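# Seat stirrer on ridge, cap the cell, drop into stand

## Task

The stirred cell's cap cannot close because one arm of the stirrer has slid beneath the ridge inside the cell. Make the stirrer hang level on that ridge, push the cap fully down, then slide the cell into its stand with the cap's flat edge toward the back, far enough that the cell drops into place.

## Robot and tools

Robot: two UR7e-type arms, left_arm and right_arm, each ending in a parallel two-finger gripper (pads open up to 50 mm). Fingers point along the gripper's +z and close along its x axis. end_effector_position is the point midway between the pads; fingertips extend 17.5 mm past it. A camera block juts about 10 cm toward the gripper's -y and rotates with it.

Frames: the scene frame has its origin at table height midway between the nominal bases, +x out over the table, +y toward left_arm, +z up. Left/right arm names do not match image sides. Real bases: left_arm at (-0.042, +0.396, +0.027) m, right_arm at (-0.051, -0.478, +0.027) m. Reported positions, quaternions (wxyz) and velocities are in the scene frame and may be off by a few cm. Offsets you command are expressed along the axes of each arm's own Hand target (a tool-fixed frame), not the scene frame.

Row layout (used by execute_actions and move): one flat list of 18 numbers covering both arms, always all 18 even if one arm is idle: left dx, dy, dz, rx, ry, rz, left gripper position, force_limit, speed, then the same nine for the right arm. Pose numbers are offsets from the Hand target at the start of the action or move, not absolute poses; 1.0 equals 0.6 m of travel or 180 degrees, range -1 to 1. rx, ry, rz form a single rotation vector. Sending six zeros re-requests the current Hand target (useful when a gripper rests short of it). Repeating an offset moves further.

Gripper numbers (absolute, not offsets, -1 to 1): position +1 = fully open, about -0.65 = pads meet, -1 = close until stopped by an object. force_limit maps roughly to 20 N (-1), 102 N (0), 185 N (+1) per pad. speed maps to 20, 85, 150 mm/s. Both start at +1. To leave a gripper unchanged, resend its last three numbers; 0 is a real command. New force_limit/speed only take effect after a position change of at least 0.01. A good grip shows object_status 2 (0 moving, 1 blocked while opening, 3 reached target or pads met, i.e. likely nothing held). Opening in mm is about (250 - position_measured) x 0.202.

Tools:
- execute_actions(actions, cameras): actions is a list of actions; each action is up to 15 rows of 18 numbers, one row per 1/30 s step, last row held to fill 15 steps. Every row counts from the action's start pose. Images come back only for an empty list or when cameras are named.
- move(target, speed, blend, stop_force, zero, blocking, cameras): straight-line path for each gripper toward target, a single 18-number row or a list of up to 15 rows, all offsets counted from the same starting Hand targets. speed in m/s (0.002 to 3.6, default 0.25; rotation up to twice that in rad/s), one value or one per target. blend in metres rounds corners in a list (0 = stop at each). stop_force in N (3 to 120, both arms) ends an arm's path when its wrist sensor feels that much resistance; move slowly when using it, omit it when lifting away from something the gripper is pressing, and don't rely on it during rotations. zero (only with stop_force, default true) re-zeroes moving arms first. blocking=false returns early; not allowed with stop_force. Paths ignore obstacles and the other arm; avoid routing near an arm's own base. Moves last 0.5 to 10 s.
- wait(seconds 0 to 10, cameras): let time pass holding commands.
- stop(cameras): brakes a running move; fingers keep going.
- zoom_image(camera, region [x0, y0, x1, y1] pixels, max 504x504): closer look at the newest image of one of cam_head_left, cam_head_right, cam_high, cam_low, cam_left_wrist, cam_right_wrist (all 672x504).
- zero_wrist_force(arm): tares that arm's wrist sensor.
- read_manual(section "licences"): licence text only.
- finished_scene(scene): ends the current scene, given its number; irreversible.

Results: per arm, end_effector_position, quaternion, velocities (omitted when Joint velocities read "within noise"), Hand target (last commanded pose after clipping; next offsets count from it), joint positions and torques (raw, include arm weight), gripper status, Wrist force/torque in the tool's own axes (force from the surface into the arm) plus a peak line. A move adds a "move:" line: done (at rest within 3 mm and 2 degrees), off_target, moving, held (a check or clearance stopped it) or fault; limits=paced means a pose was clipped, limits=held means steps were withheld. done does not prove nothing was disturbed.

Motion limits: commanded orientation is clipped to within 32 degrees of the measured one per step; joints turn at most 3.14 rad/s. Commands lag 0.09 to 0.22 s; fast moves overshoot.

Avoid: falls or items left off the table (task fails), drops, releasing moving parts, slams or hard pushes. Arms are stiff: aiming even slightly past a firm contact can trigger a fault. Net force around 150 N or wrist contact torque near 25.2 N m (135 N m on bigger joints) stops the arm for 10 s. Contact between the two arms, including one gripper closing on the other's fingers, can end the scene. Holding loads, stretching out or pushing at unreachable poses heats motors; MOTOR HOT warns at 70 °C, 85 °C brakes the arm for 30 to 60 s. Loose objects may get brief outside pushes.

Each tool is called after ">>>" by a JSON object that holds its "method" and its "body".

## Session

>>> {"method": "execute_actions", "body": {"actions": []}}

>>> {"method": "zoom_image", "body": {"camera": "cam_low", "region": [170, 180, 390, 300]}}

>>> {"method": "zoom_image", "body": {"camera": "cam_high", "region": [270, 240, 430, 380]}}

Scene clock: 0.00 s.
left_arm: end_effector_position=(+0.4863, +0.4583, +0.2333) position_measured=3 object_status=3 end_effector_quat_wxyz=(+0.489, -0.232, +0.838, +0.063) | right_arm: end_effector_position=(+0.6079, +0.0776, +0.1416) position_measured=3 object_status=3 end_effector_quat_wxyz=(+0.427, -0.349, +0.799, -0.239)
Joint positions: left_arm=[-0.51 -1.571 2.526 -3.333 -0.835 -2.283] | right_arm=[4.248 -2.422 -1.389 -0.372 0.649 -1.557]
Joint velocities: within noise
Joint torques (N m): no reading
Wrist force (N): no reading
Wrist torque (N m): no reading
Wrist force, peak (N): no reading
Hand target: left_arm +0.4863, +0.4583, +0.2333; +0.489, -0.232, +0.838, +0.063 | right_arm +0.6079, +0.0776, +0.1416; +0.427, -0.349, +0.799, -0.239
Tool commands: left_gripper/position=+1.0 left_gripper/force_limit=+1.0 left_gripper/speed=+1.0 right_gripper/position=+1.0 right_gripper/force_limit=+1.0 right_gripper/speed=+1.0

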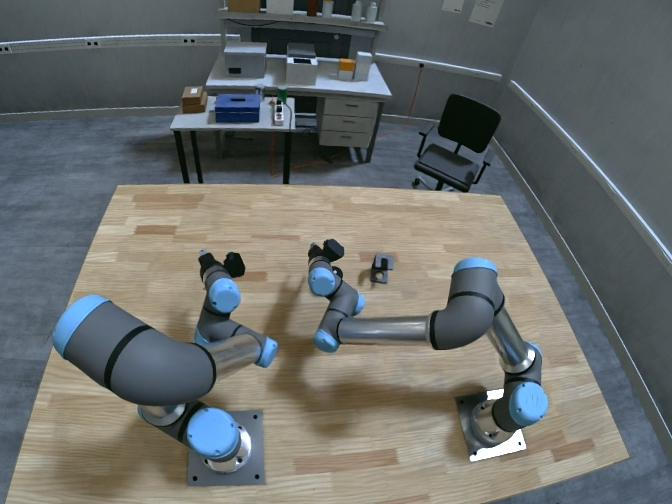

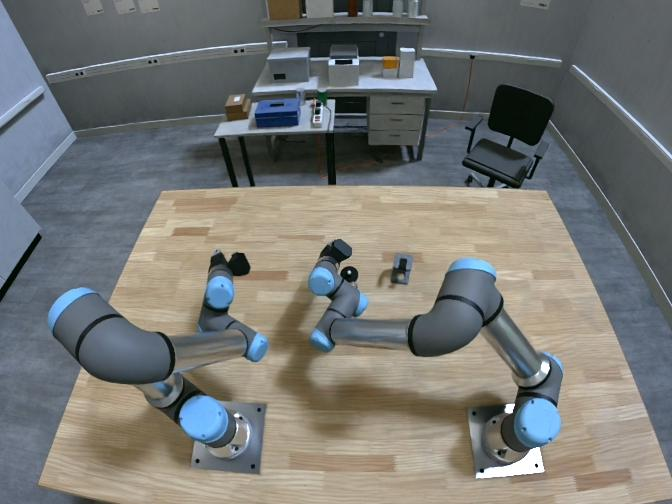

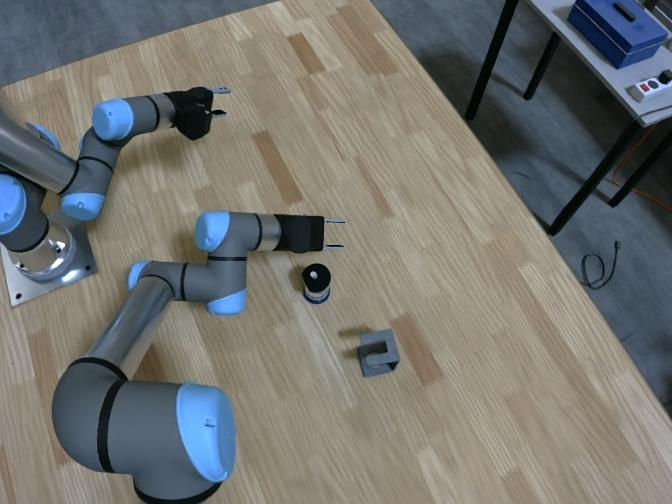

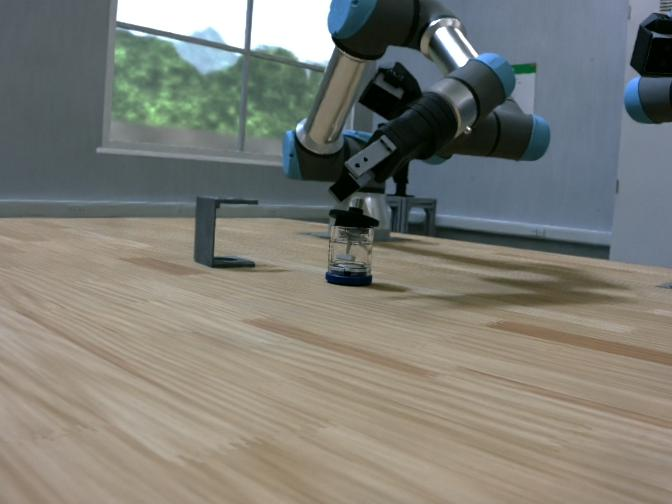

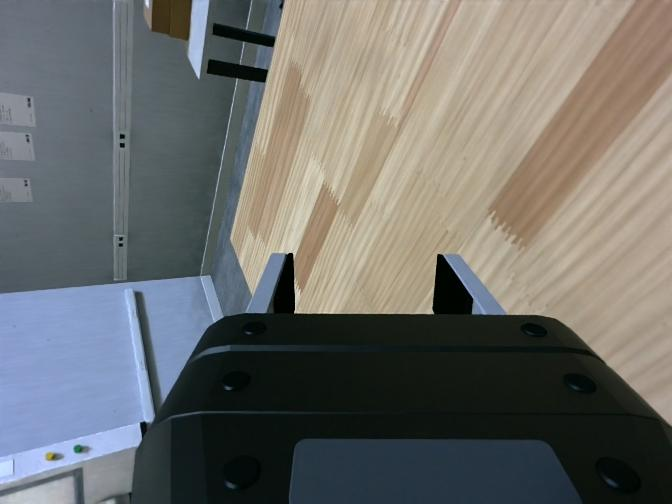

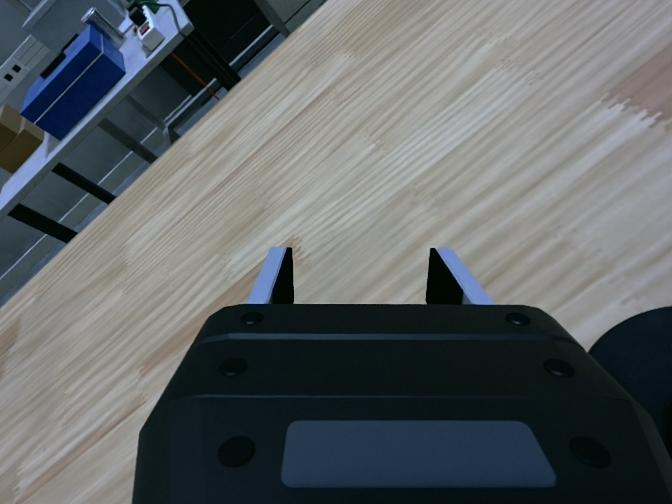

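Scaled by 2.291 from the camera's 672x504 image, which has a finer 960x720 frame.

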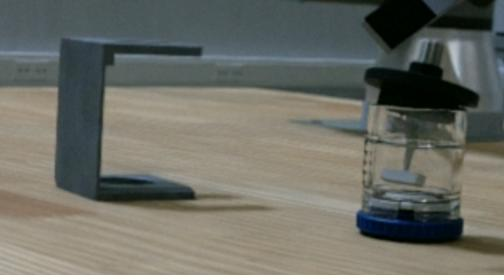

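Scaled by 3.150 from the camera's 672x504 image, which has a finer 960x720 frame.

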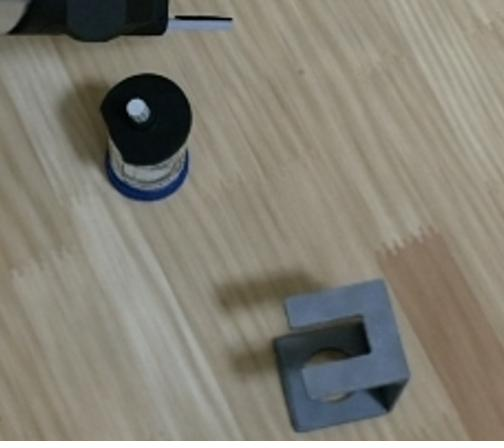

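>>> {"method": "move", "body": {"target": [[0,0,0,0,0,0,1,1,1,-0.103,-0.136,-0.104,0,0,0,1,1,1],[0,0,0,0,0,0,1,1,1,0.136,-0.367,-0.07,-0.11,0.072,0.109,1,1,1],[0,0,0,0,0,0,1,1,1,0.493,-0.575,0.012,-0.3324,0.2156,0.3277,1,1,1]], "cameras": ["cam_right_wrist","cam_high"], "speed": [0.2,0.35,0.35], "blend": [0.04,0.04,0]}}

Scene clock: 51.57 s.
left_arm: end_effector_position=(+0.4863, +0.4583, +0.2333) position_measured=3 object_status=3 end_effector_quat_wxyz=(+0.489, -0.232, +0.838, +0.063) | right_arm: end_effector_position=(+0.6201, -0.3699, +0.2202) position_measured=3 object_status=3 end_effector_quat_wxyz=(+0.000, +0.000, +0.954, +0.299) end_effector_velocity=(+0.000, +0.000, -0.001) end_effector_angular_velocity=(+0.002, +0.004, +0.000)
Joint positions: left_arm=[-0.51 -1.571 2.526 -3.333 -0.835 -2.283] | right_arm=[3.284 -2.047 -1.469 -1.098 2.171 -1.4]
Joint velocities: left_arm=[within noise] | right_arm=[-0.001 -0.002 0.003 -0.005 0.002 -0.001]
Joint torques (N m): left_arm=[0.05 -15.95 -18.02 -3.36 1.05 -0.3] | right_arm=[-6.91 38.03 32.52 0.55 3.79 -1.42]
Wrist force (N): left_arm=[0.1 -0.2 0.1] | right_arm=[-0.5 -2.5 3.6]
Wrist torque (N m): left_arm=[-0.04 -0.01 -0.01] | right_arm=[-0.02 -0.03 0.02]
Wrist force, peak (N): left_arm=[0.1 -0.2 0.5] | right_arm=[-0.3 -4.3 2.9]
Hand target: left_arm +0.4863, +0.4583, +0.2333; +0.489, -0.232, +0.838, +0.063 | right_arm +0.6201, -0.3699, +0.2202; +0.000, +0.000, +0.954, +0.299
Off the commanded pose: left_arm 0.000 m, 0 deg | right_arm 0.000 m, 0 deg.
move: done
Images, in order (width x height): cam_high 672x504, cam_right_wrist 672x504.

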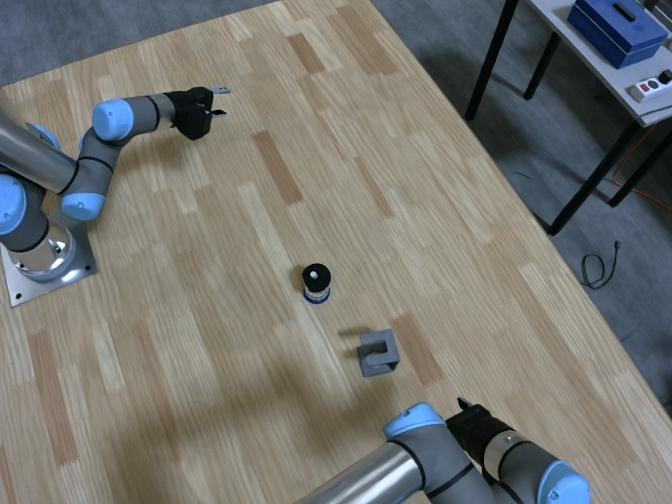

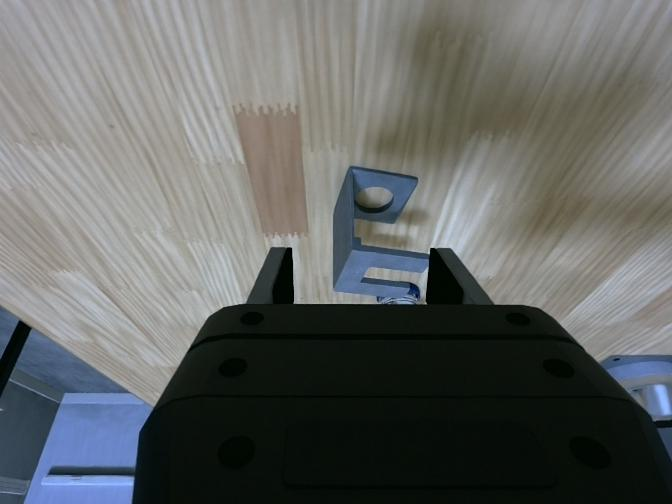

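Same configuration as before. Now the left arm.

>>> {"method": "move", "body": {"target": [[0.111,-0.6985,-0.236,0.175,0.305,0.3818,1,1,1,0,0,0,0,0,0,1,1,1],[0.324,-0.668,-0.108,0.175,0.305,0.3818,1,1,1,0,0,0,0,0,0,1,1,1]], "cameras": ["cam_left_wrist","cam_low"], "speed": [0.3,0.15]}}

>>> {"method": "zoom_image", "body": {"camera": "cam_left_wrist", "region": [220, 130, 460, 330]}}

>>> {"method": "zoom_image", "body": {"camera": "cam_low", "region": [300, 170, 400, 290]}}

Scene clock: 61.93 s.
left_arm: end_effector_position=(+0.5354, +0.0187, +0.1498) position_measured=3 object_status=3 end_effector_quat_wxyz=(+0.000, +0.383, +0.924, +0.001) | right_arm: end_effector_position=(+0.6201, -0.3699, +0.2202) position_measured=3 object_status=3 end_effector_quat_wxyz=(+0.000, +0.000, +0.954, +0.299)
Joint positions: left_arm=[-0.785 -1.044 1.431 -1.957 -1.57 -1.559] | right_arm=[3.284 -2.047 -1.469 -1.099 2.171 -1.4]
Joint torques (N m): left_arm=[-11.26 -33.56 -10.23 -4.89 1.16 -1.84] | right_arm=[-5.61 37.92 32.29 0.55 3.8 -1.1]
Wrist force (N): left_arm=[1.5 1.4 -3.4] | right_arm=[-0.1 -2.4 3.4]
Wrist torque (N m): left_arm=[0.35 -0.60 0.08] | right_arm=[0.02 -0.09 0.02]
Wrist force, peak (N): left_arm=[1.6 0.9 -5.0] | right_arm=[-0.4 -2.6 4.1]
Hand target: left_arm +0.5355, +0.0187, +0.1497; +0.000, +0.383, +0.924, +0.001 | right_arm +0.6201, -0.3699, +0.2202; +0.000, +0.000, +0.954, +0.299
Off the commanded pose: left_arm 0.000 m, 0 deg | right_arm 0.000 m, 0 deg.
move: done
Images, in order (width x height): cam_low 672x504, cam_left_wrist 672x504.

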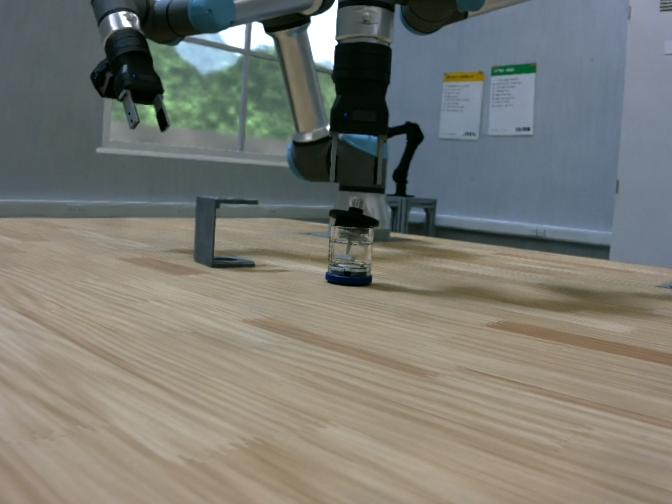

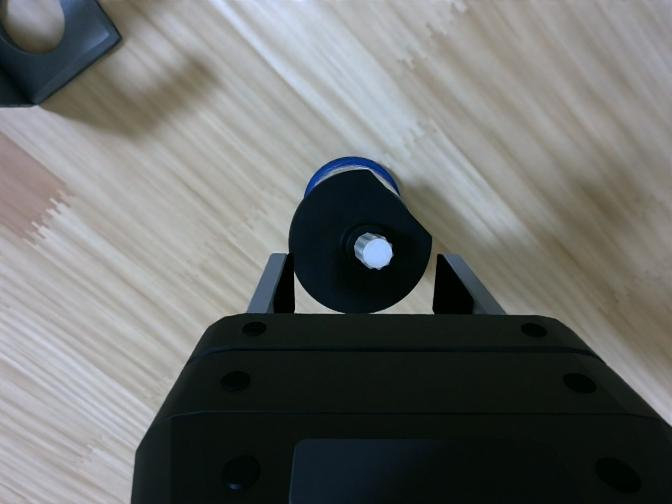

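Scaled by 2.100 from the camera's 672x504 image, which has a finer 960x720 frame.

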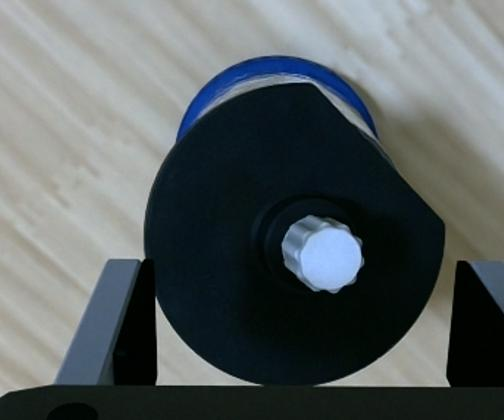

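Scaled by 4.200 from the camera's 672x504 image, which has a finer 960x720 frame.

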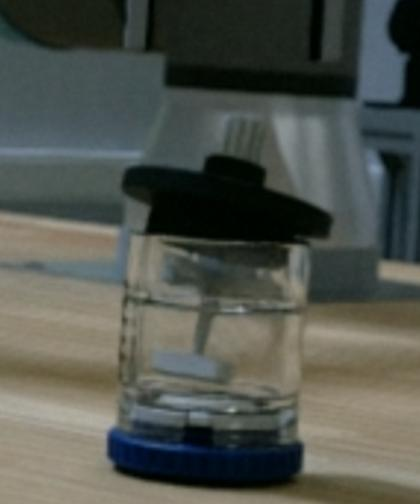

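>>> {"method": "move", "body": {"target": [[0.0083,-0.0017,0.02,0,0,0.889,1,1,1,0,0,0,0,0,0,1,1,1]], "cameras": ["cam_left_wrist","cam_low"], "speed": 0.35}}

>>> {"method": "zoom_image", "body": {"camera": "cam_left_wrist", "region": [220, 130, 460, 330]}}

>>> {"method": "zoom_image", "body": {"camera": "cam_low", "region": [300, 170, 400, 290]}}

Scene clock: 100.70 s.
left_arm: end_effector_position=(+0.5312, +0.0215, +0.1377) position_measured=3 object_status=3 end_effector_quat_wxyz=(-0.001, +0.976, -0.217, +0.000) | right_arm: end_effector_position=(+0.6201, -0.3699, +0.2202) position_measured=3 object_status=3 end_effector_quat_wxyz=(+0.000, +0.000, +0.954, +0.299)
Joint positions: left_arm=[-0.787 -1.044 1.464 -1.99 -1.57 1.232] | right_arm=[3.284 -2.047 -1.469 -1.099 2.171 -1.4]
Joint torques (N m): left_arm=[14.59 -34.08 -14.93 -4.48 -1.38 1.56] | right_arm=[-5.04 38.08 32.66 0.46 3.9 -1.01]
Wrist force (N): left_arm=[1.4 1.7 -3.8] | right_arm=[-0.4 -2.4 3.5]
Wrist torque (N m): left_arm=[0.39 -0.55 0.09] | right_arm=[0.00 -0.05 0.02]
Wrist force, peak (N): left_arm=[1.3 1.5 -4.1] | right_arm=[-0.6 -2.5 4.1]
Hand target: left_arm +0.5312, +0.0215, +0.1377; -0.001, +0.976, -0.217, +0.000 | right_arm +0.6201, -0.3699, +0.2202; +0.000, +0.000, +0.954, +0.299
Off the commanded pose: left_arm 0.000 m, 0 deg | right_arm 0.000 m, 0 deg.
move: done
Images, in order (width x height): cam_low 672x504, cam_left_wrist 672x504.

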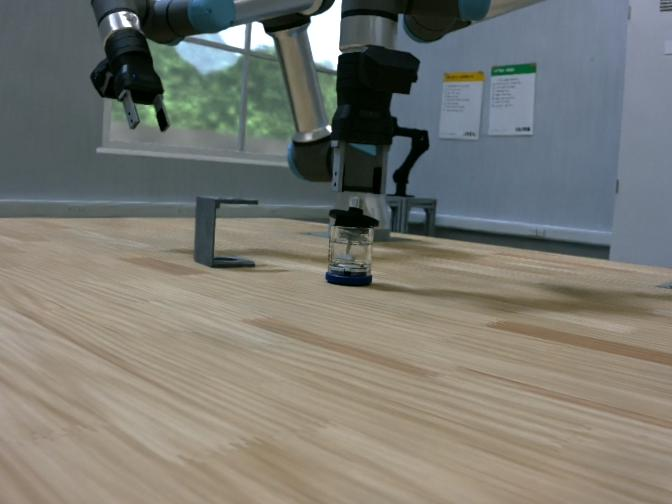

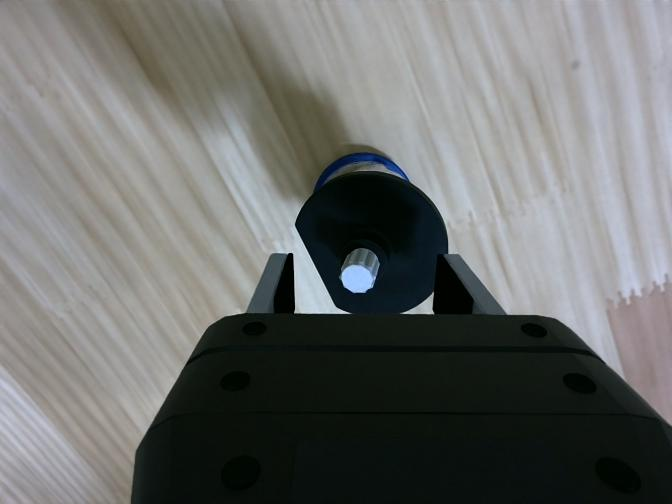

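Scaled by 2.100 from the camera's 672x504 image, which has a finer 960x720 frame.

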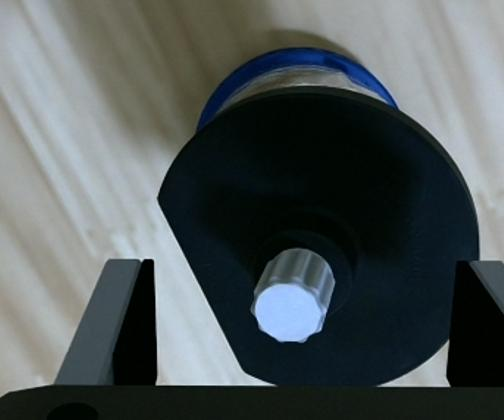

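Scaled by 4.200 from the camera's 672x504 image, which has a finer 960x720 frame.

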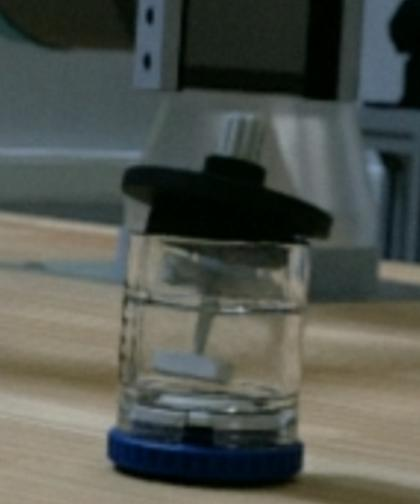

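>>> {"method": "move", "body": {"target": [[0,0.0015,0.0312,0,0,0,1,1,1,0,0,0,0,0,0,1,1,1],[0,0.0015,0.0312,0,0,0,-1,-0.7,-1,0,0,0,0,0,0,1,1,1]], "cameras": ["cam_low"], "speed": 0.05}}

>>> {"method": "zoom_image", "body": {"camera": "cam_low", "region": [300, 170, 400, 290]}}

>>> {"method": "move", "body": {"target": [[0,0,-0.09,0,0,0,-1,-0.7,-1,0,0,0,0,0,0,1,1,1]], "cameras": ["cam_low","cam_left_wrist","cam_right_wrist"], "speed": 0.03, "stop_force": 12}}

>>> {"method": "zoom_image", "body": {"camera": "cam_low", "region": [300, 130, 400, 290]}}

>>> {"method": "zoom_image", "body": {"camera": "cam_left_wrist", "region": [220, 130, 460, 330]}}

Scene clock: 122.17 s.
left_arm: end_effector_position=(+0.5309, +0.0207, +0.1190) position_measured=184 object_status=2 end_effector_quat_wxyz=(-0.001, +0.976, -0.217, +0.000) | right_arm: end_effector_position=(+0.6201, -0.3699, +0.2202) position_measured=3 object_status=3 end_effector_quat_wxyz=(+0.000, +0.000, +0.954, +0.299)
Joint positions: left_arm=[-0.788 -1.025 1.486 -2.032 -1.57 1.231] | right_arm=[3.284 -2.047 -1.469 -1.099 2.171 -1.4]
Joint torques (N m): left_arm=[-14.38 -35.4 -11.56 -2.09 0.48 -2.22] | right_arm=[-4.62 38.07 31.59 0.83 3.91 -0.98]
Wrist force (N): left_arm=[3.7 1.7 -10.2] | right_arm=[-0.5 -2.3 3.6]
Wrist torque (N m): left_arm=[0.41 -0.57 0.20] | right_arm=[0.02 -0.02 0.02]
Wrist force, peak (N): left_arm=[3.7 1.7 -10.2] | right_arm=[-0.6 -2.5 4.0]
Hand target: left_arm +0.5309, +0.0207, +0.1190; -0.001, +0.976, -0.217, +0.000 | right_arm +0.6201, -0.3699, +0.2202; +0.000, +0.000, +0.954, +0.299
Off the commanded pose: left_arm 0.000 m, 0 deg | right_arm 0.000 m, 0 deg.
move: done
Images, in order (width x height): cam_low 672x504.

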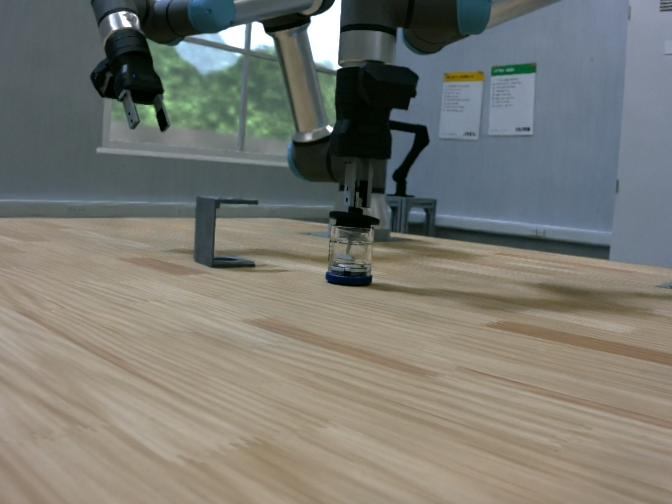

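Scaled by 4.200 from the camera's 672x504 image, which has a finer 960x720 frame.

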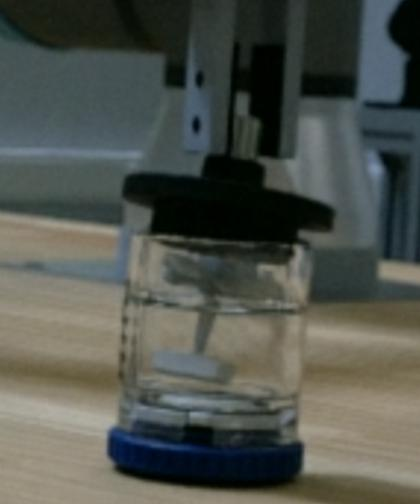

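Scene clock: 125.00 s.
left_arm: end_effector_position=(+0.5308, +0.0207, +0.1730) position_measured=184 object_status=2 end_effector_quat_wxyz=(-0.001, +0.976, -0.217, +0.000) | right_arm: end_effector_position=(+0.6201, -0.3699, +0.2202) position_measured=3 object_status=3 end_effector_quat_wxyz=(+0.000, +0.000, +0.954, +0.299)
Joint positions: left_arm=[-0.788 -1.075 1.416 -1.911 -1.57 1.231] | right_arm=[3.284 -2.047 -1.469 -1.099 2.171 -1.4]
Joint torques (N m): left_arm=[-14.74 -54.09 -41.29 -1.72 0.32 -2.28] | right_arm=[-5.51 37.2 33 0.81 3.78 -0.9]
Wrist force (N): left_arm=[1.5 1.1 -1.3] | right_arm=[-0.2 -2.0 3.5]
Wrist torque (N m): left_arm=[0.34 -0.64 0.21] | right_arm=[0.07 -0.08 0.02]
Wrist force, peak (N): left_arm=[3.4 1.6 -10.2] | right_arm=[-0.5 -2.5 3.9]
Hand target: left_arm +0.5308, +0.0207, +0.1730; -0.001, +0.976, -0.217, +0.000 | right_arm +0.6201, -0.3699, +0.2202; +0.000, +0.000, +0.954, +0.299
Off the commanded pose: left_arm 0.000 m, 0 deg | right_arm 0.000 m, 0 deg.
move: done
Images, in order (width x height): cam_low 672x504, cam_left_wrist 672x504, cam_right_wrist 672x504.

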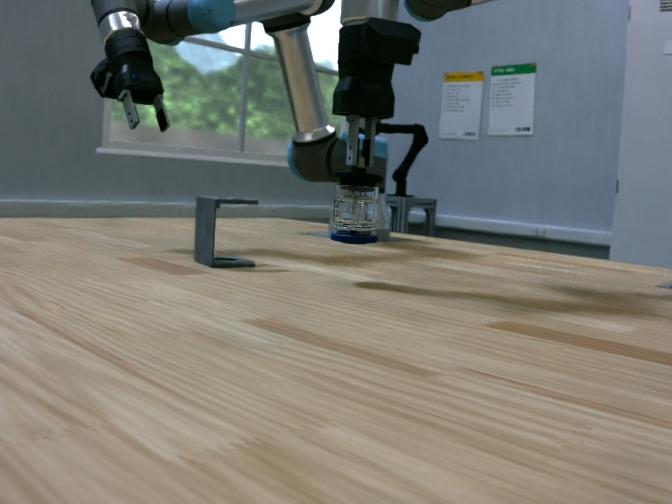

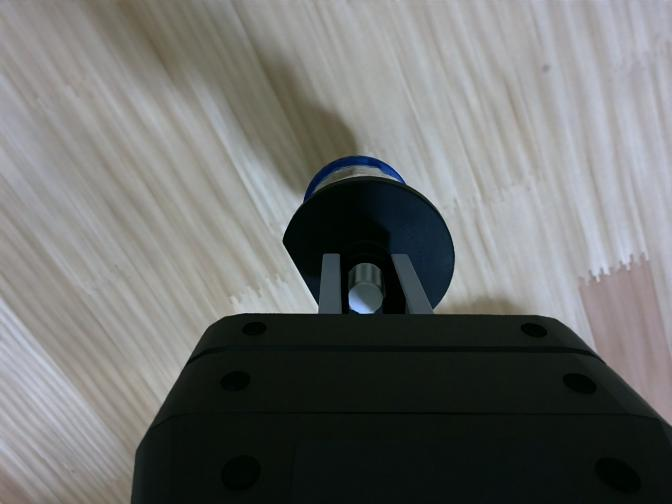

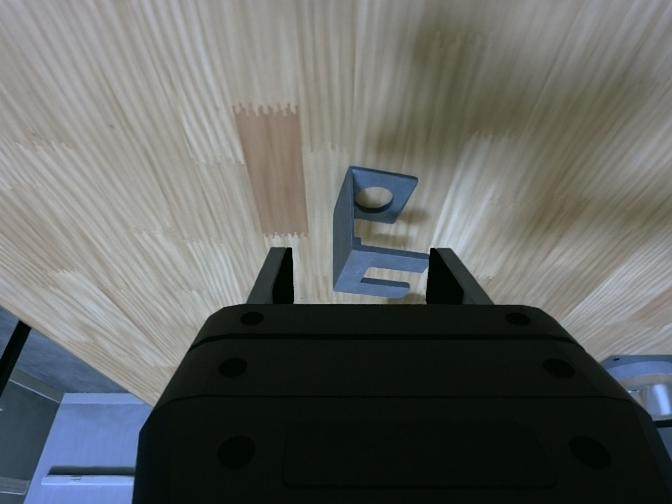

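Scaled by 3.150 from the camera's 672x504 image, which has a finer 960x720 frame.

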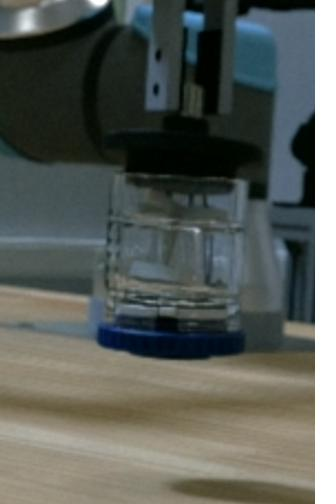

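Scaled by 2.100 from the camera's 672x504 image, which has a finer 960x720 frame.

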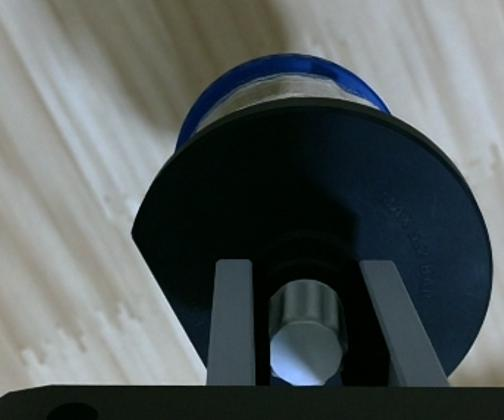

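>>> {"method": "move", "body": {"target": [[0,0,0.08,0,0,0,-1,-0.7,-1,0,0,0,0,0,0,1,1,1],[0,0,0.098,0,0,0,-1,-0.7,-1,0,0,0,0,0,0,1,1,1]], "cameras": ["cam_low","cam_left_wrist"], "speed": [0.03,0.01], "stop_force": 5}}

>>> {"method": "zoom_image", "body": {"camera": "cam_low", "region": [310, 170, 390, 290]}}

Scene clock: 139.40 s.
left_arm: end_effector_position=(+0.5308, +0.0207, +0.1200) position_measured=184 object_status=2 end_effector_quat_wxyz=(-0.001, +0.976, -0.217, +0.000) | right_arm: end_effector_position=(+0.6201, -0.3699, +0.2202) position_measured=3 object_status=3 end_effector_quat_wxyz=(+0.000, +0.000, +0.954, +0.299)
Joint positions: left_arm=[-0.788 -1.026 1.485 -2.029 -1.57 1.231] | right_arm=[3.284 -2.047 -1.469 -1.099 2.171 -1.4]
Joint torques (N m): left_arm=[13.35 -54.95 -39.5 -2.17 -0.48 1.54] | right_arm=[-5.69 37.47 31.34 0.51 3.63 -0.75]
Wrist force (N): left_arm=[1.6 1.3 -1.7] | right_arm=[-0.3 -2.3 3.7]
Wrist torque (N m): left_arm=[0.39 -0.63 0.20] | right_arm=[0.02 -0.07 0.01]
Wrist force, peak (N): left_arm=[0.3 2.5 -12.2] | right_arm=[-0.4 -2.8 4.1]
Hand target: left_arm +0.5308, +0.0207, +0.1200; -0.001, +0.976, -0.217, +0.000 (not the last commanded pose) | right_arm +0.6201, -0.3699, +0.2202; +0.000, +0.000, +0.954, +0.299
Off the commanded pose: left_arm 0.006 m, 0 deg | right_arm 0.000 m, 0 deg.
move: contact (left_arm); path passed 1 of 2 targets
Images, in order (width x height): cam_low 672x504, cam_left_wrist 672x504.

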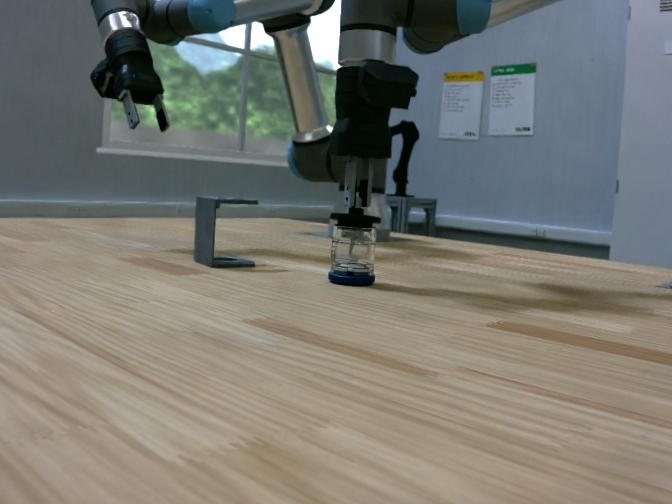

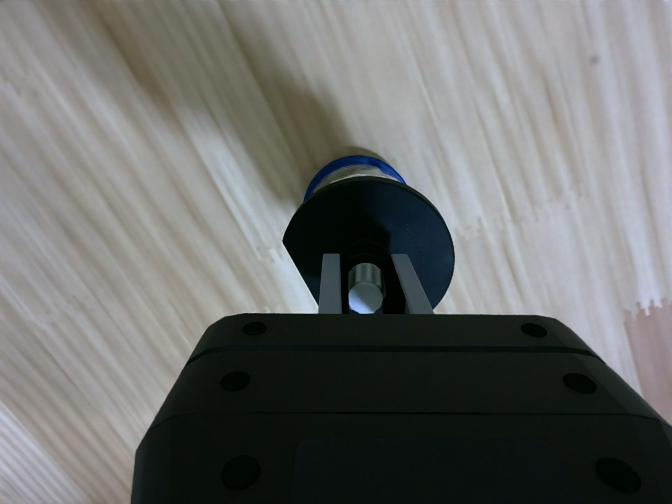

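Scaled by 4.200 from the camera's 672x504 image, which has a finer 960x720 frame.

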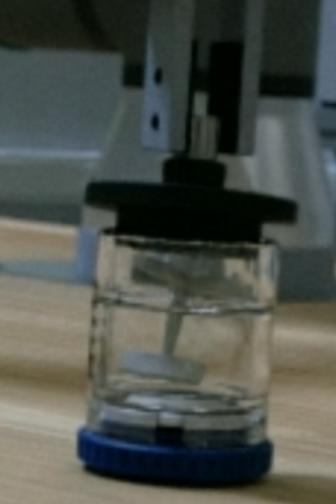

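>>> {"method": "move", "body": {"target": [[-0.0107,0,-0.0055,0,0.0472,0,-1,-0.7,-1,0,0,0,0,0,0,1,1,1],[-0.0107,0,-0.016,0,0.0472,0,-1,-0.7,-1,0,0,0,0,0,0,1,1,1],[-0.0107,0,-0.03,0,0.0472,0,-1,-0.7,-1,0,0,0,0,0,0,1,1,1]], "cameras": ["cam_low","cam_left_wrist"], "speed": 0.03}}

>>> {"method": "zoom_image", "body": {"camera": "cam_low", "region": [310, 150, 390, 290]}}

Scene clock: 158.20 s.
left_arm: end_effector_position=(+0.5250, +0.0234, +0.1379) position_measured=184 object_status=2 end_effector_quat_wxyz=(+0.015, +0.974, -0.216, +0.072) | right_arm: end_effector_position=(+0.6201, -0.3699, +0.2202) position_measured=3 object_status=3 end_effector_quat_wxyz=(+0.000, +0.000, +0.954, +0.299)
Joint positions: left_arm=[-0.812 -1.12 1.63 -2.219 -1.517 1.211] | right_arm=[3.284 -2.047 -1.469 -1.099 2.171 -1.4]
Joint torques (N m): left_arm=[-15.26 -50.51 -38.83 -2.1 1.44 -2.26] | right_arm=[-3.88 37.17 31.75 0.59 3.59 -0.75]
Wrist force (N): left_arm=[1.4 1.3 -1.7] | right_arm=[-0.4 -2.3 3.4]
Wrist torque (N m): left_arm=[0.37 -0.64 0.31] | right_arm=[0.02 -0.05 0.02]
Wrist force, peak (N): left_arm=[2.0 1.6 -1.9] | right_arm=[-0.5 -2.8 3.8]
Hand target: left_arm +0.5250, +0.0234, +0.1380; +0.015, +0.974, -0.216, +0.072 | right_arm +0.6201, -0.3699, +0.2202; +0.000, +0.000, +0.954, +0.299
Off the commanded pose: left_arm 0.000 m, 0 deg | right_arm 0.000 m, 0 deg.
move: done
Images, in order (width x height): cam_low 672x504, cam_left_wrist 672x504.

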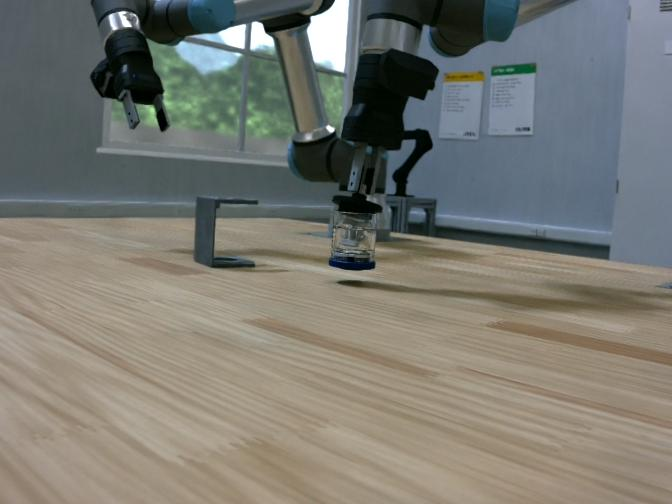

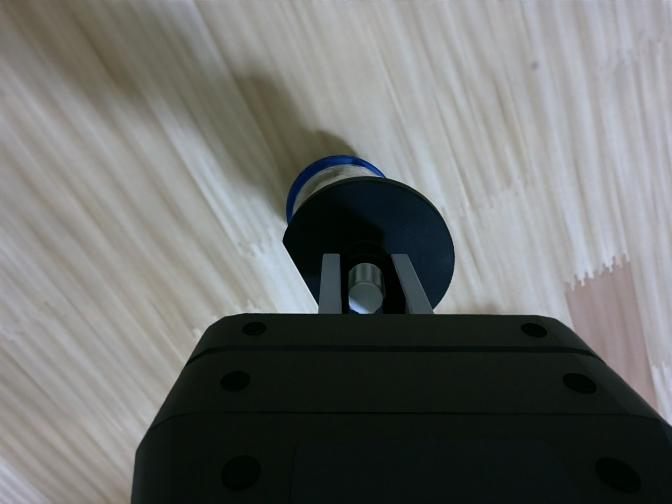

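Scaled by 3.600 from the camera's 672x504 image, which has a finer 960x720 frame.

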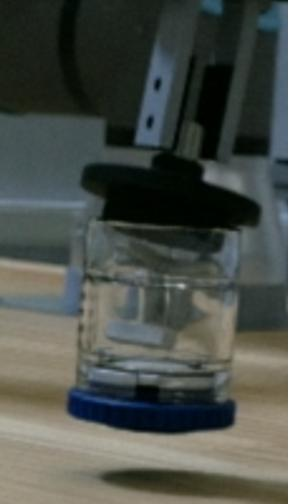

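>>> {"method": "move", "body": {"target": [[-0.0049,0,0.033,0,0,0,-1,-0.7,-1,0,0,0,0,0,0,1,1,1]], "cameras": ["cam_low"], "speed": 0.015, "stop_force": 3}}

>>> {"method": "zoom_image", "body": {"camera": "cam_low", "region": [315, 190, 385, 290]}}

Scene clock: 193.10 s.
left_arm: end_effector_position=(+0.5250, +0.0234, +0.1189) position_measured=184 object_status=2 end_effector_quat_wxyz=(+0.015, +0.974, -0.216, +0.072) | right_arm: end_effector_position=(+0.6201, -0.3699, +0.2202) position_measured=3 object_status=3 end_effector_quat_wxyz=(+0.000, +0.000, +0.954, +0.299)
Joint positions: left_arm=[-0.812 -1.097 1.65 -2.262 -1.517 1.211] | right_arm=[3.284 -2.047 -1.469 -1.099 2.171 -1.4]
Joint torques (N m): left_arm=[-3.24 -49.49 -37.43 -2.37 -0.57 0.76] | right_arm=[-3.74 37.97 31.94 0.66 3.67 -0.62]
Wrist force (N): left_arm=[2.4 1.5 -5.3] | right_arm=[-0.2 -2.3 3.4]
Wrist torque (N m): left_arm=[0.37 -0.67 0.31] | right_arm=[0.02 -0.08 0.02]
Wrist force, peak (N): left_arm=[2.9 1.9 -12.8] | right_arm=[-0.7 -2.6 4.0]
Hand target: left_arm +0.5250, +0.0234, +0.1189; +0.015, +0.974, -0.216, +0.072 (not the last commanded pose) | right_arm +0.6201, -0.3699, +0.2202; +0.000, +0.000, +0.954, +0.299
Off the commanded pose: left_arm 0.001 m, 0 deg | right_arm 0.000 m, 0 deg.
move: contact (left_arm)
Images, in order (width x height): cam_low 672x504.

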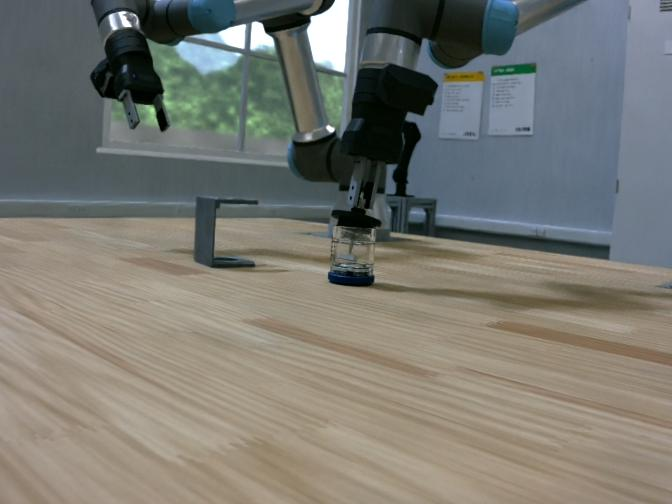

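Scaled by 5.040 from the camera's 672x504 image, which has a finer 960x720 frame.

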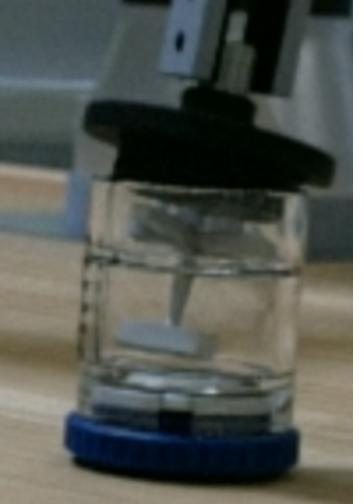

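>>> {"method": "move", "body": {"target": [[-0.0078,0,-0.0045,0,0.0361,0,-1,-0.7,-1,0,0,0,0,0,0,1,1,1]], "cameras": ["cam_low"], "speed": 0.02}}

>>> {"method": "zoom_image", "body": {"camera": "cam_low", "region": [315, 190, 385, 290]}}

>>> {"method": "move", "body": {"target": [[0.0023,0,-0.0098,0,0,0,-1,-0.7,-1,0,0,0,0,0,0,1,1,1]], "cameras": ["cam_low"], "speed": 0.02}}

>>> {"method": "zoom_image", "body": {"camera": "cam_low", "region": [315, 190, 385, 290]}}

Scene clock: 211.30 s.
left_arm: end_effector_position=(+0.5205, +0.0255, +0.1208) position_measured=184 object_status=2 end_effector_quat_wxyz=(+0.028, +0.968, -0.215, +0.127) | right_arm: end_effector_position=(+0.6201, -0.3699, +0.2202) position_measured=3 object_status=3 end_effector_quat_wxyz=(+0.000, +0.000, +0.954, +0.299)
Joint positions: left_arm=[-0.832 -1.142 1.764 -2.436 -1.473 1.199] | right_arm=[3.284 -2.047 -1.469 -1.099 2.171 -1.4]
Joint torques (N m): left_arm=[-14.86 -48.41 -8.34 -5.25 1.71 -2.28] | right_arm=[-3.69 37.77 31.66 0.92 3.67 -0.49]
Wrist force (N): left_arm=[1.7 0.9 -2.3] | right_arm=[-0.2 -2.5 3.7]
Wrist torque (N m): left_arm=[0.33 -0.80 0.38] | right_arm=[0.00 -0.09 0.02]
Wrist force, peak (N): left_arm=[2.5 1.7 -5.3] | right_arm=[-0.5 -2.6 4.1]
Hand target: left_arm +0.5205, +0.0255, +0.1208; +0.028, +0.968, -0.215, +0.127 | right_arm +0.6201, -0.3699, +0.2202; +0.000, +0.000, +0.954, +0.299
Off the commanded pose: left_arm 0.000 m, 0 deg | right_arm 0.000 m, 0 deg.
move: done
Images, in order (width x height): cam_low 672x504.

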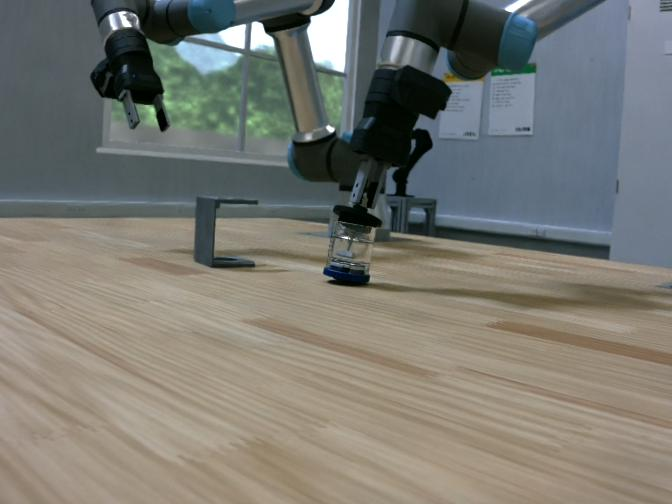

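Scaled by 5.040 from the camera's 672x504 image, which has a finer 960x720 frame.

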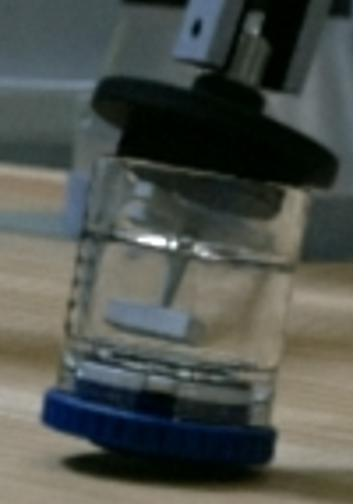

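Scene clock: 212.10 s.
left_arm: end_effector_position=(+0.5203, +0.0256, +0.1268) position_measured=184 object_status=2 end_effector_quat_wxyz=(+0.028, +0.968, -0.215, +0.127) | right_arm: end_effector_position=(+0.6201, -0.3699, +0.2202) position_measured=3 object_status=3 end_effector_quat_wxyz=(+0.000, +0.000, +0.954, +0.299)
Joint positions: left_arm=[-0.832 -1.15 1.759 -2.423 -1.473 1.199] | right_arm=[3.284 -2.047 -1.469 -1.099 2.171 -1.4]
Joint torques (N m): left_arm=[-14.99 -49.41 -38.57 -2.14 1.68 -2.32] | right_arm=[-3.95 38.62 31.07 0.78 3.84 -0.15]
Wrist force (N): left_arm=[1.8 0.8 -1.9] | right_arm=[-0.3 -2.7 3.4]
Wrist torque (N m): left_arm=[0.32 -0.80 0.37] | right_arm=[-0.03 -0.07 0.02]
Wrist force, peak (N): left_arm=[2.0 1.1 -2.5] | right_arm=[-0.1 -2.6 3.9]
Hand target: left_arm +0.5203, +0.0256, +0.1269; +0.028, +0.968, -0.215, +0.127 | right_arm +0.6201, -0.3699, +0.2202; +0.000, +0.000, +0.954, +0.299
Off the commanded pose: left_arm 0.000 m, 0 deg | right_arm 0.000 m, 0 deg.
move: done
Images, in order (width x height): cam_low 672x504.

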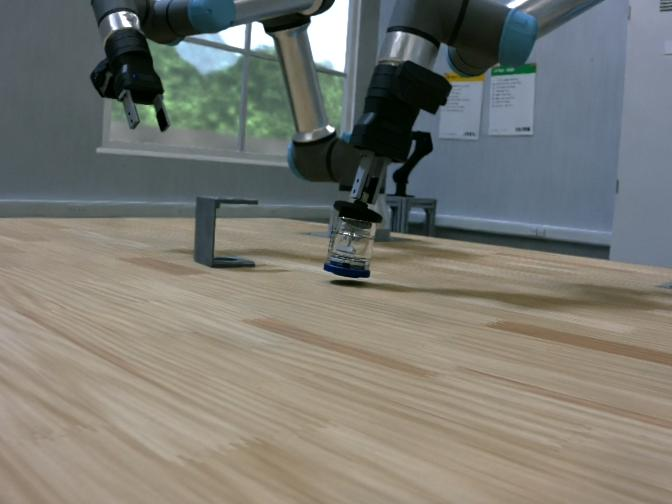

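Scaled by 5.040 from the camera's 672x504 image, which has a finer 960x720 frame.

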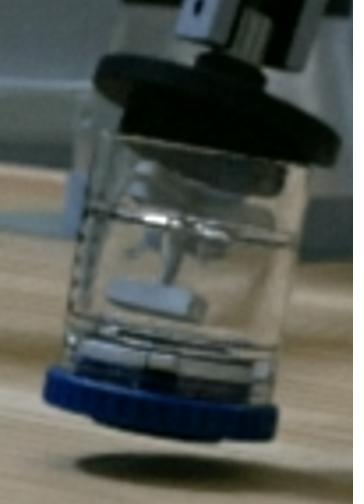

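>>> {"method": "move", "body": {"target": [[0.02,0,0,0,-0.0828,0,-1,-0.7,-1,0,0,0,0,0,0,1,1,1]], "cameras": ["cam_low"], "speed": 0.05}}

>>> {"method": "zoom_image", "body": {"camera": "cam_low", "region": [315, 190, 385, 290]}}

Scene clock: 325.73 s.
left_arm: end_effector_position=(+0.5308, +0.0207, +0.1300) position_measured=184 object_status=2 end_effector_quat_wxyz=(+0.000, +0.976, -0.217, +0.001) | right_arm: end_effector_position=(+0.6201, -0.3699, +0.2202) position_measured=3 object_status=3 end_effector_quat_wxyz=(+0.000, +0.000, +0.954, +0.299)
Joint positions: left_arm=[-0.788 -1.037 1.475 -2.01 -1.569 1.231] | right_arm=[3.284 -2.047 -1.469 -1.099 2.171 -1.4]
Joint torques (N m): left_arm=[15.17 -36.96 -42.24 -1.74 -1.25 1.71] | right_arm=[-3.28 37.59 31 0.72 3.82 -0.28]
Wrist force (N): left_arm=[1.4 1.2 -1.6] | right_arm=[-0.6 -2.6 3.6]
Wrist torque (N m): left_arm=[0.34 -0.57 0.08] | right_arm=[-0.02 -0.02 0.02]
Wrist force, peak (N): left_arm=[2.1 1.2 -2.3] | right_arm=[-0.5 -2.5 4.1]
Hand target: left_arm +0.5308, +0.0207, +0.1300; +0.000, +0.976, -0.217, +0.001 | right_arm +0.6201, -0.3699, +0.2202; +0.000, +0.000, +0.954, +0.299
Off the commanded pose: left_arm 0.000 m, 0 deg | right_arm 0.000 m, 0 deg.
move: done
Images, in order (width x height): cam_low 672x504.

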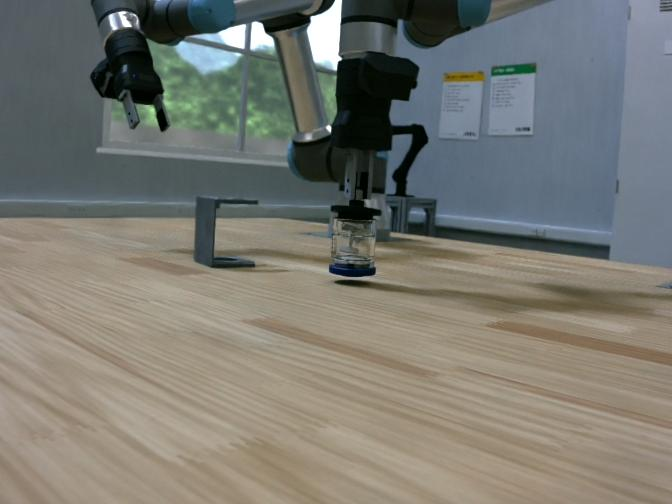

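Scaled by 5.040 from the camera's 672x504 image, which has a finer 960x720 frame.

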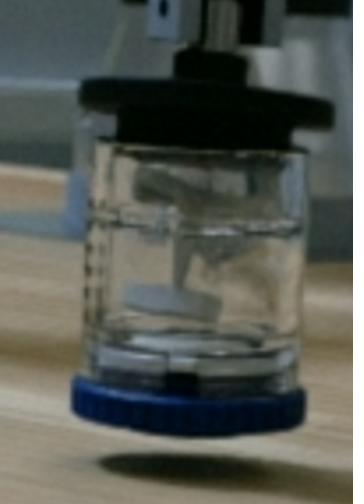

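>>> {"method": "move", "body": {"target": [[0,0,0.0155,0,0,0,-1,-0.7,-1,0,0,0,0,0,0,1,1,1]], "cameras": [], "speed": 0.02, "stop_force": 4}}

>>> {"method": "execute_actions", "body": {"actions": [[[0,0,-0.083,0,0,0,-1,-0.7,-1,0,0,0,0,0,0,1,1,1]]], "cameras": ["cam_low"]}}

>>> {"method": "zoom_image", "body": {"camera": "cam_low", "region": [315, 150, 385, 290]}}

Scene clock: 339.63 s.
left_arm: end_effector_position=(+0.5308, +0.0207, +0.1207) position_measured=184 object_status=2 end_effector_quat_wxyz=(+0.000, +0.976, -0.217, +0.001) | right_arm: end_effector_position=(+0.6201, -0.3699, +0.2202) position_measured=3 object_status=3 end_effector_quat_wxyz=(+0.000, +0.000, +0.954, +0.299)
Joint positions: left_arm=[-0.788 -1.028 1.486 -2.03 -1.569 1.231] | right_arm=[3.284 -2.047 -1.469 -1.099 2.171 -1.4]
Joint torques (N m): left_arm=[15.17 -36.4 -12.33 -4.79 -1.24 1.67] | right_arm=[-2.8 37.81 32.73 0.59 3.66 -0.21]
Wrist force (N): left_arm=[1.3 1.3 -1.7] | right_arm=[-0.3 -2.4 3.8]
Wrist torque (N m): left_arm=[0.40 -0.59 0.07] | right_arm=[0.01 -0.08 0.01]
Wrist force, peak (N): left_arm=[1.7 1.6 -2.0] | right_arm=[-0.5 -2.8 3.9]
Hand target: left_arm +0.5308, +0.0207, +0.1207; +0.000, +0.976, -0.217, +0.001 | right_arm +0.6201, -0.3699, +0.2202; +0.000, +0.000, +0.954, +0.299
Off the commanded pose: left_arm 0.000 m, 0 deg | right_arm 0.000 m, 0 deg.
move: done
No camera images: "cameras" was empty.

Scene clock: 340.37 s.
left_arm: end_effector_position=(+0.5308, +0.0207, +0.1704) position_measured=184 object_status=2 end_effector_quat_wxyz=(+0.000, +0.976, -0.217, +0.001) | right_arm: end_effector_position=(+0.6201, -0.3699, +0.2202) position_measured=3 object_status=3 end_effector_quat_wxyz=(+0.000, +0.000, +0.954, +0.299)
Joint positions: left_arm=[-0.788 -1.074 1.422 -1.92 -1.569 1.231] | right_arm=[3.284 -2.047 -1.469 -1.099 2.171 -1.4]
Joint torques (N m): left_arm=[-15.13 -52.45 -40.91 -1.76 -0.95 -2.23] | right_arm=[-2.18 38.63 31.25 0.85 3.74 -0.12]
Wrist force (N): left_arm=[1.6 1.0 -2.8] | right_arm=[-0.4 -2.1 3.6]
Wrist torque (N m): left_arm=[0.34 -0.66 0.09] | right_arm=[0.05 -0.05 0.03]
Wrist force, peak (N): left_arm=[0.0 0.9 13.9] | right_arm=[-0.4 -2.7 3.8]
Hand target: left_arm +0.5307, +0.0207, +0.1705; +0.000, +0.976, -0.217, +0.001 | right_arm +0.6201, -0.3699, +0.2202; +0.000, +0.000, +0.954, +0.299
Off the commanded pose: left_arm 0.000 m, 0 deg | right_arm 0.000 m, 0 deg.
Step readings (end_effector_position of left_arm | right_arm):
0: (+0.5308, +0.0207, +0.1207) | (+0.6201, -0.3699, +0.2202)
1: (+0.5308, +0.0207, +0.1207) | (+0.6201, -0.3699, +0.2202)
2: (+0.5312, +0.0203, +0.1242) | (+0.6201, -0.3699, +0.2202)
4: (+0.5320, +0.0196, +0.1422) | (+0.6201, -0.3699, +0.2202)
8: (+0.5312, +0.0205, +0.1622) | (+0.6201, -0.3699, +0.2202)
15: (+0.5308, +0.0208, +0.1695) | (+0.6201, -0.3699, +0.2202)
Images, in order (width x height): cam_low 672x504.

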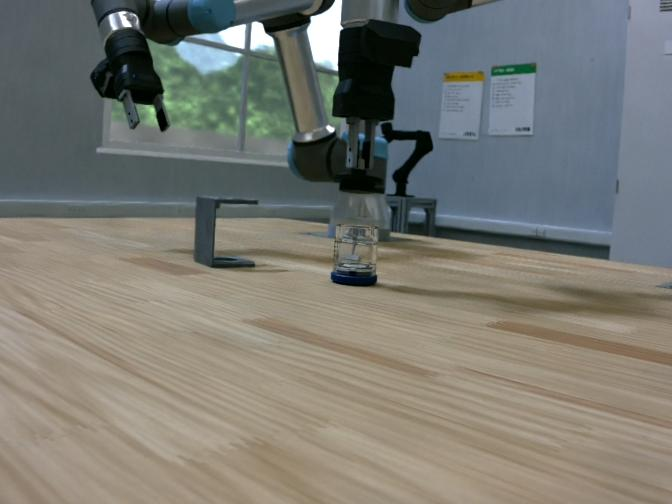

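Scaled by 3.600 from the camera's 672x504 image, which has a finer 960x720 frame.

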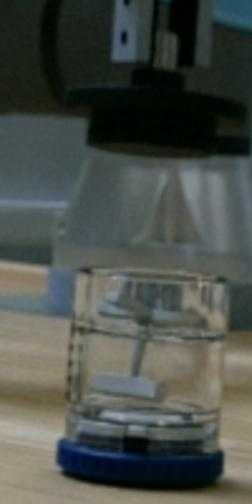

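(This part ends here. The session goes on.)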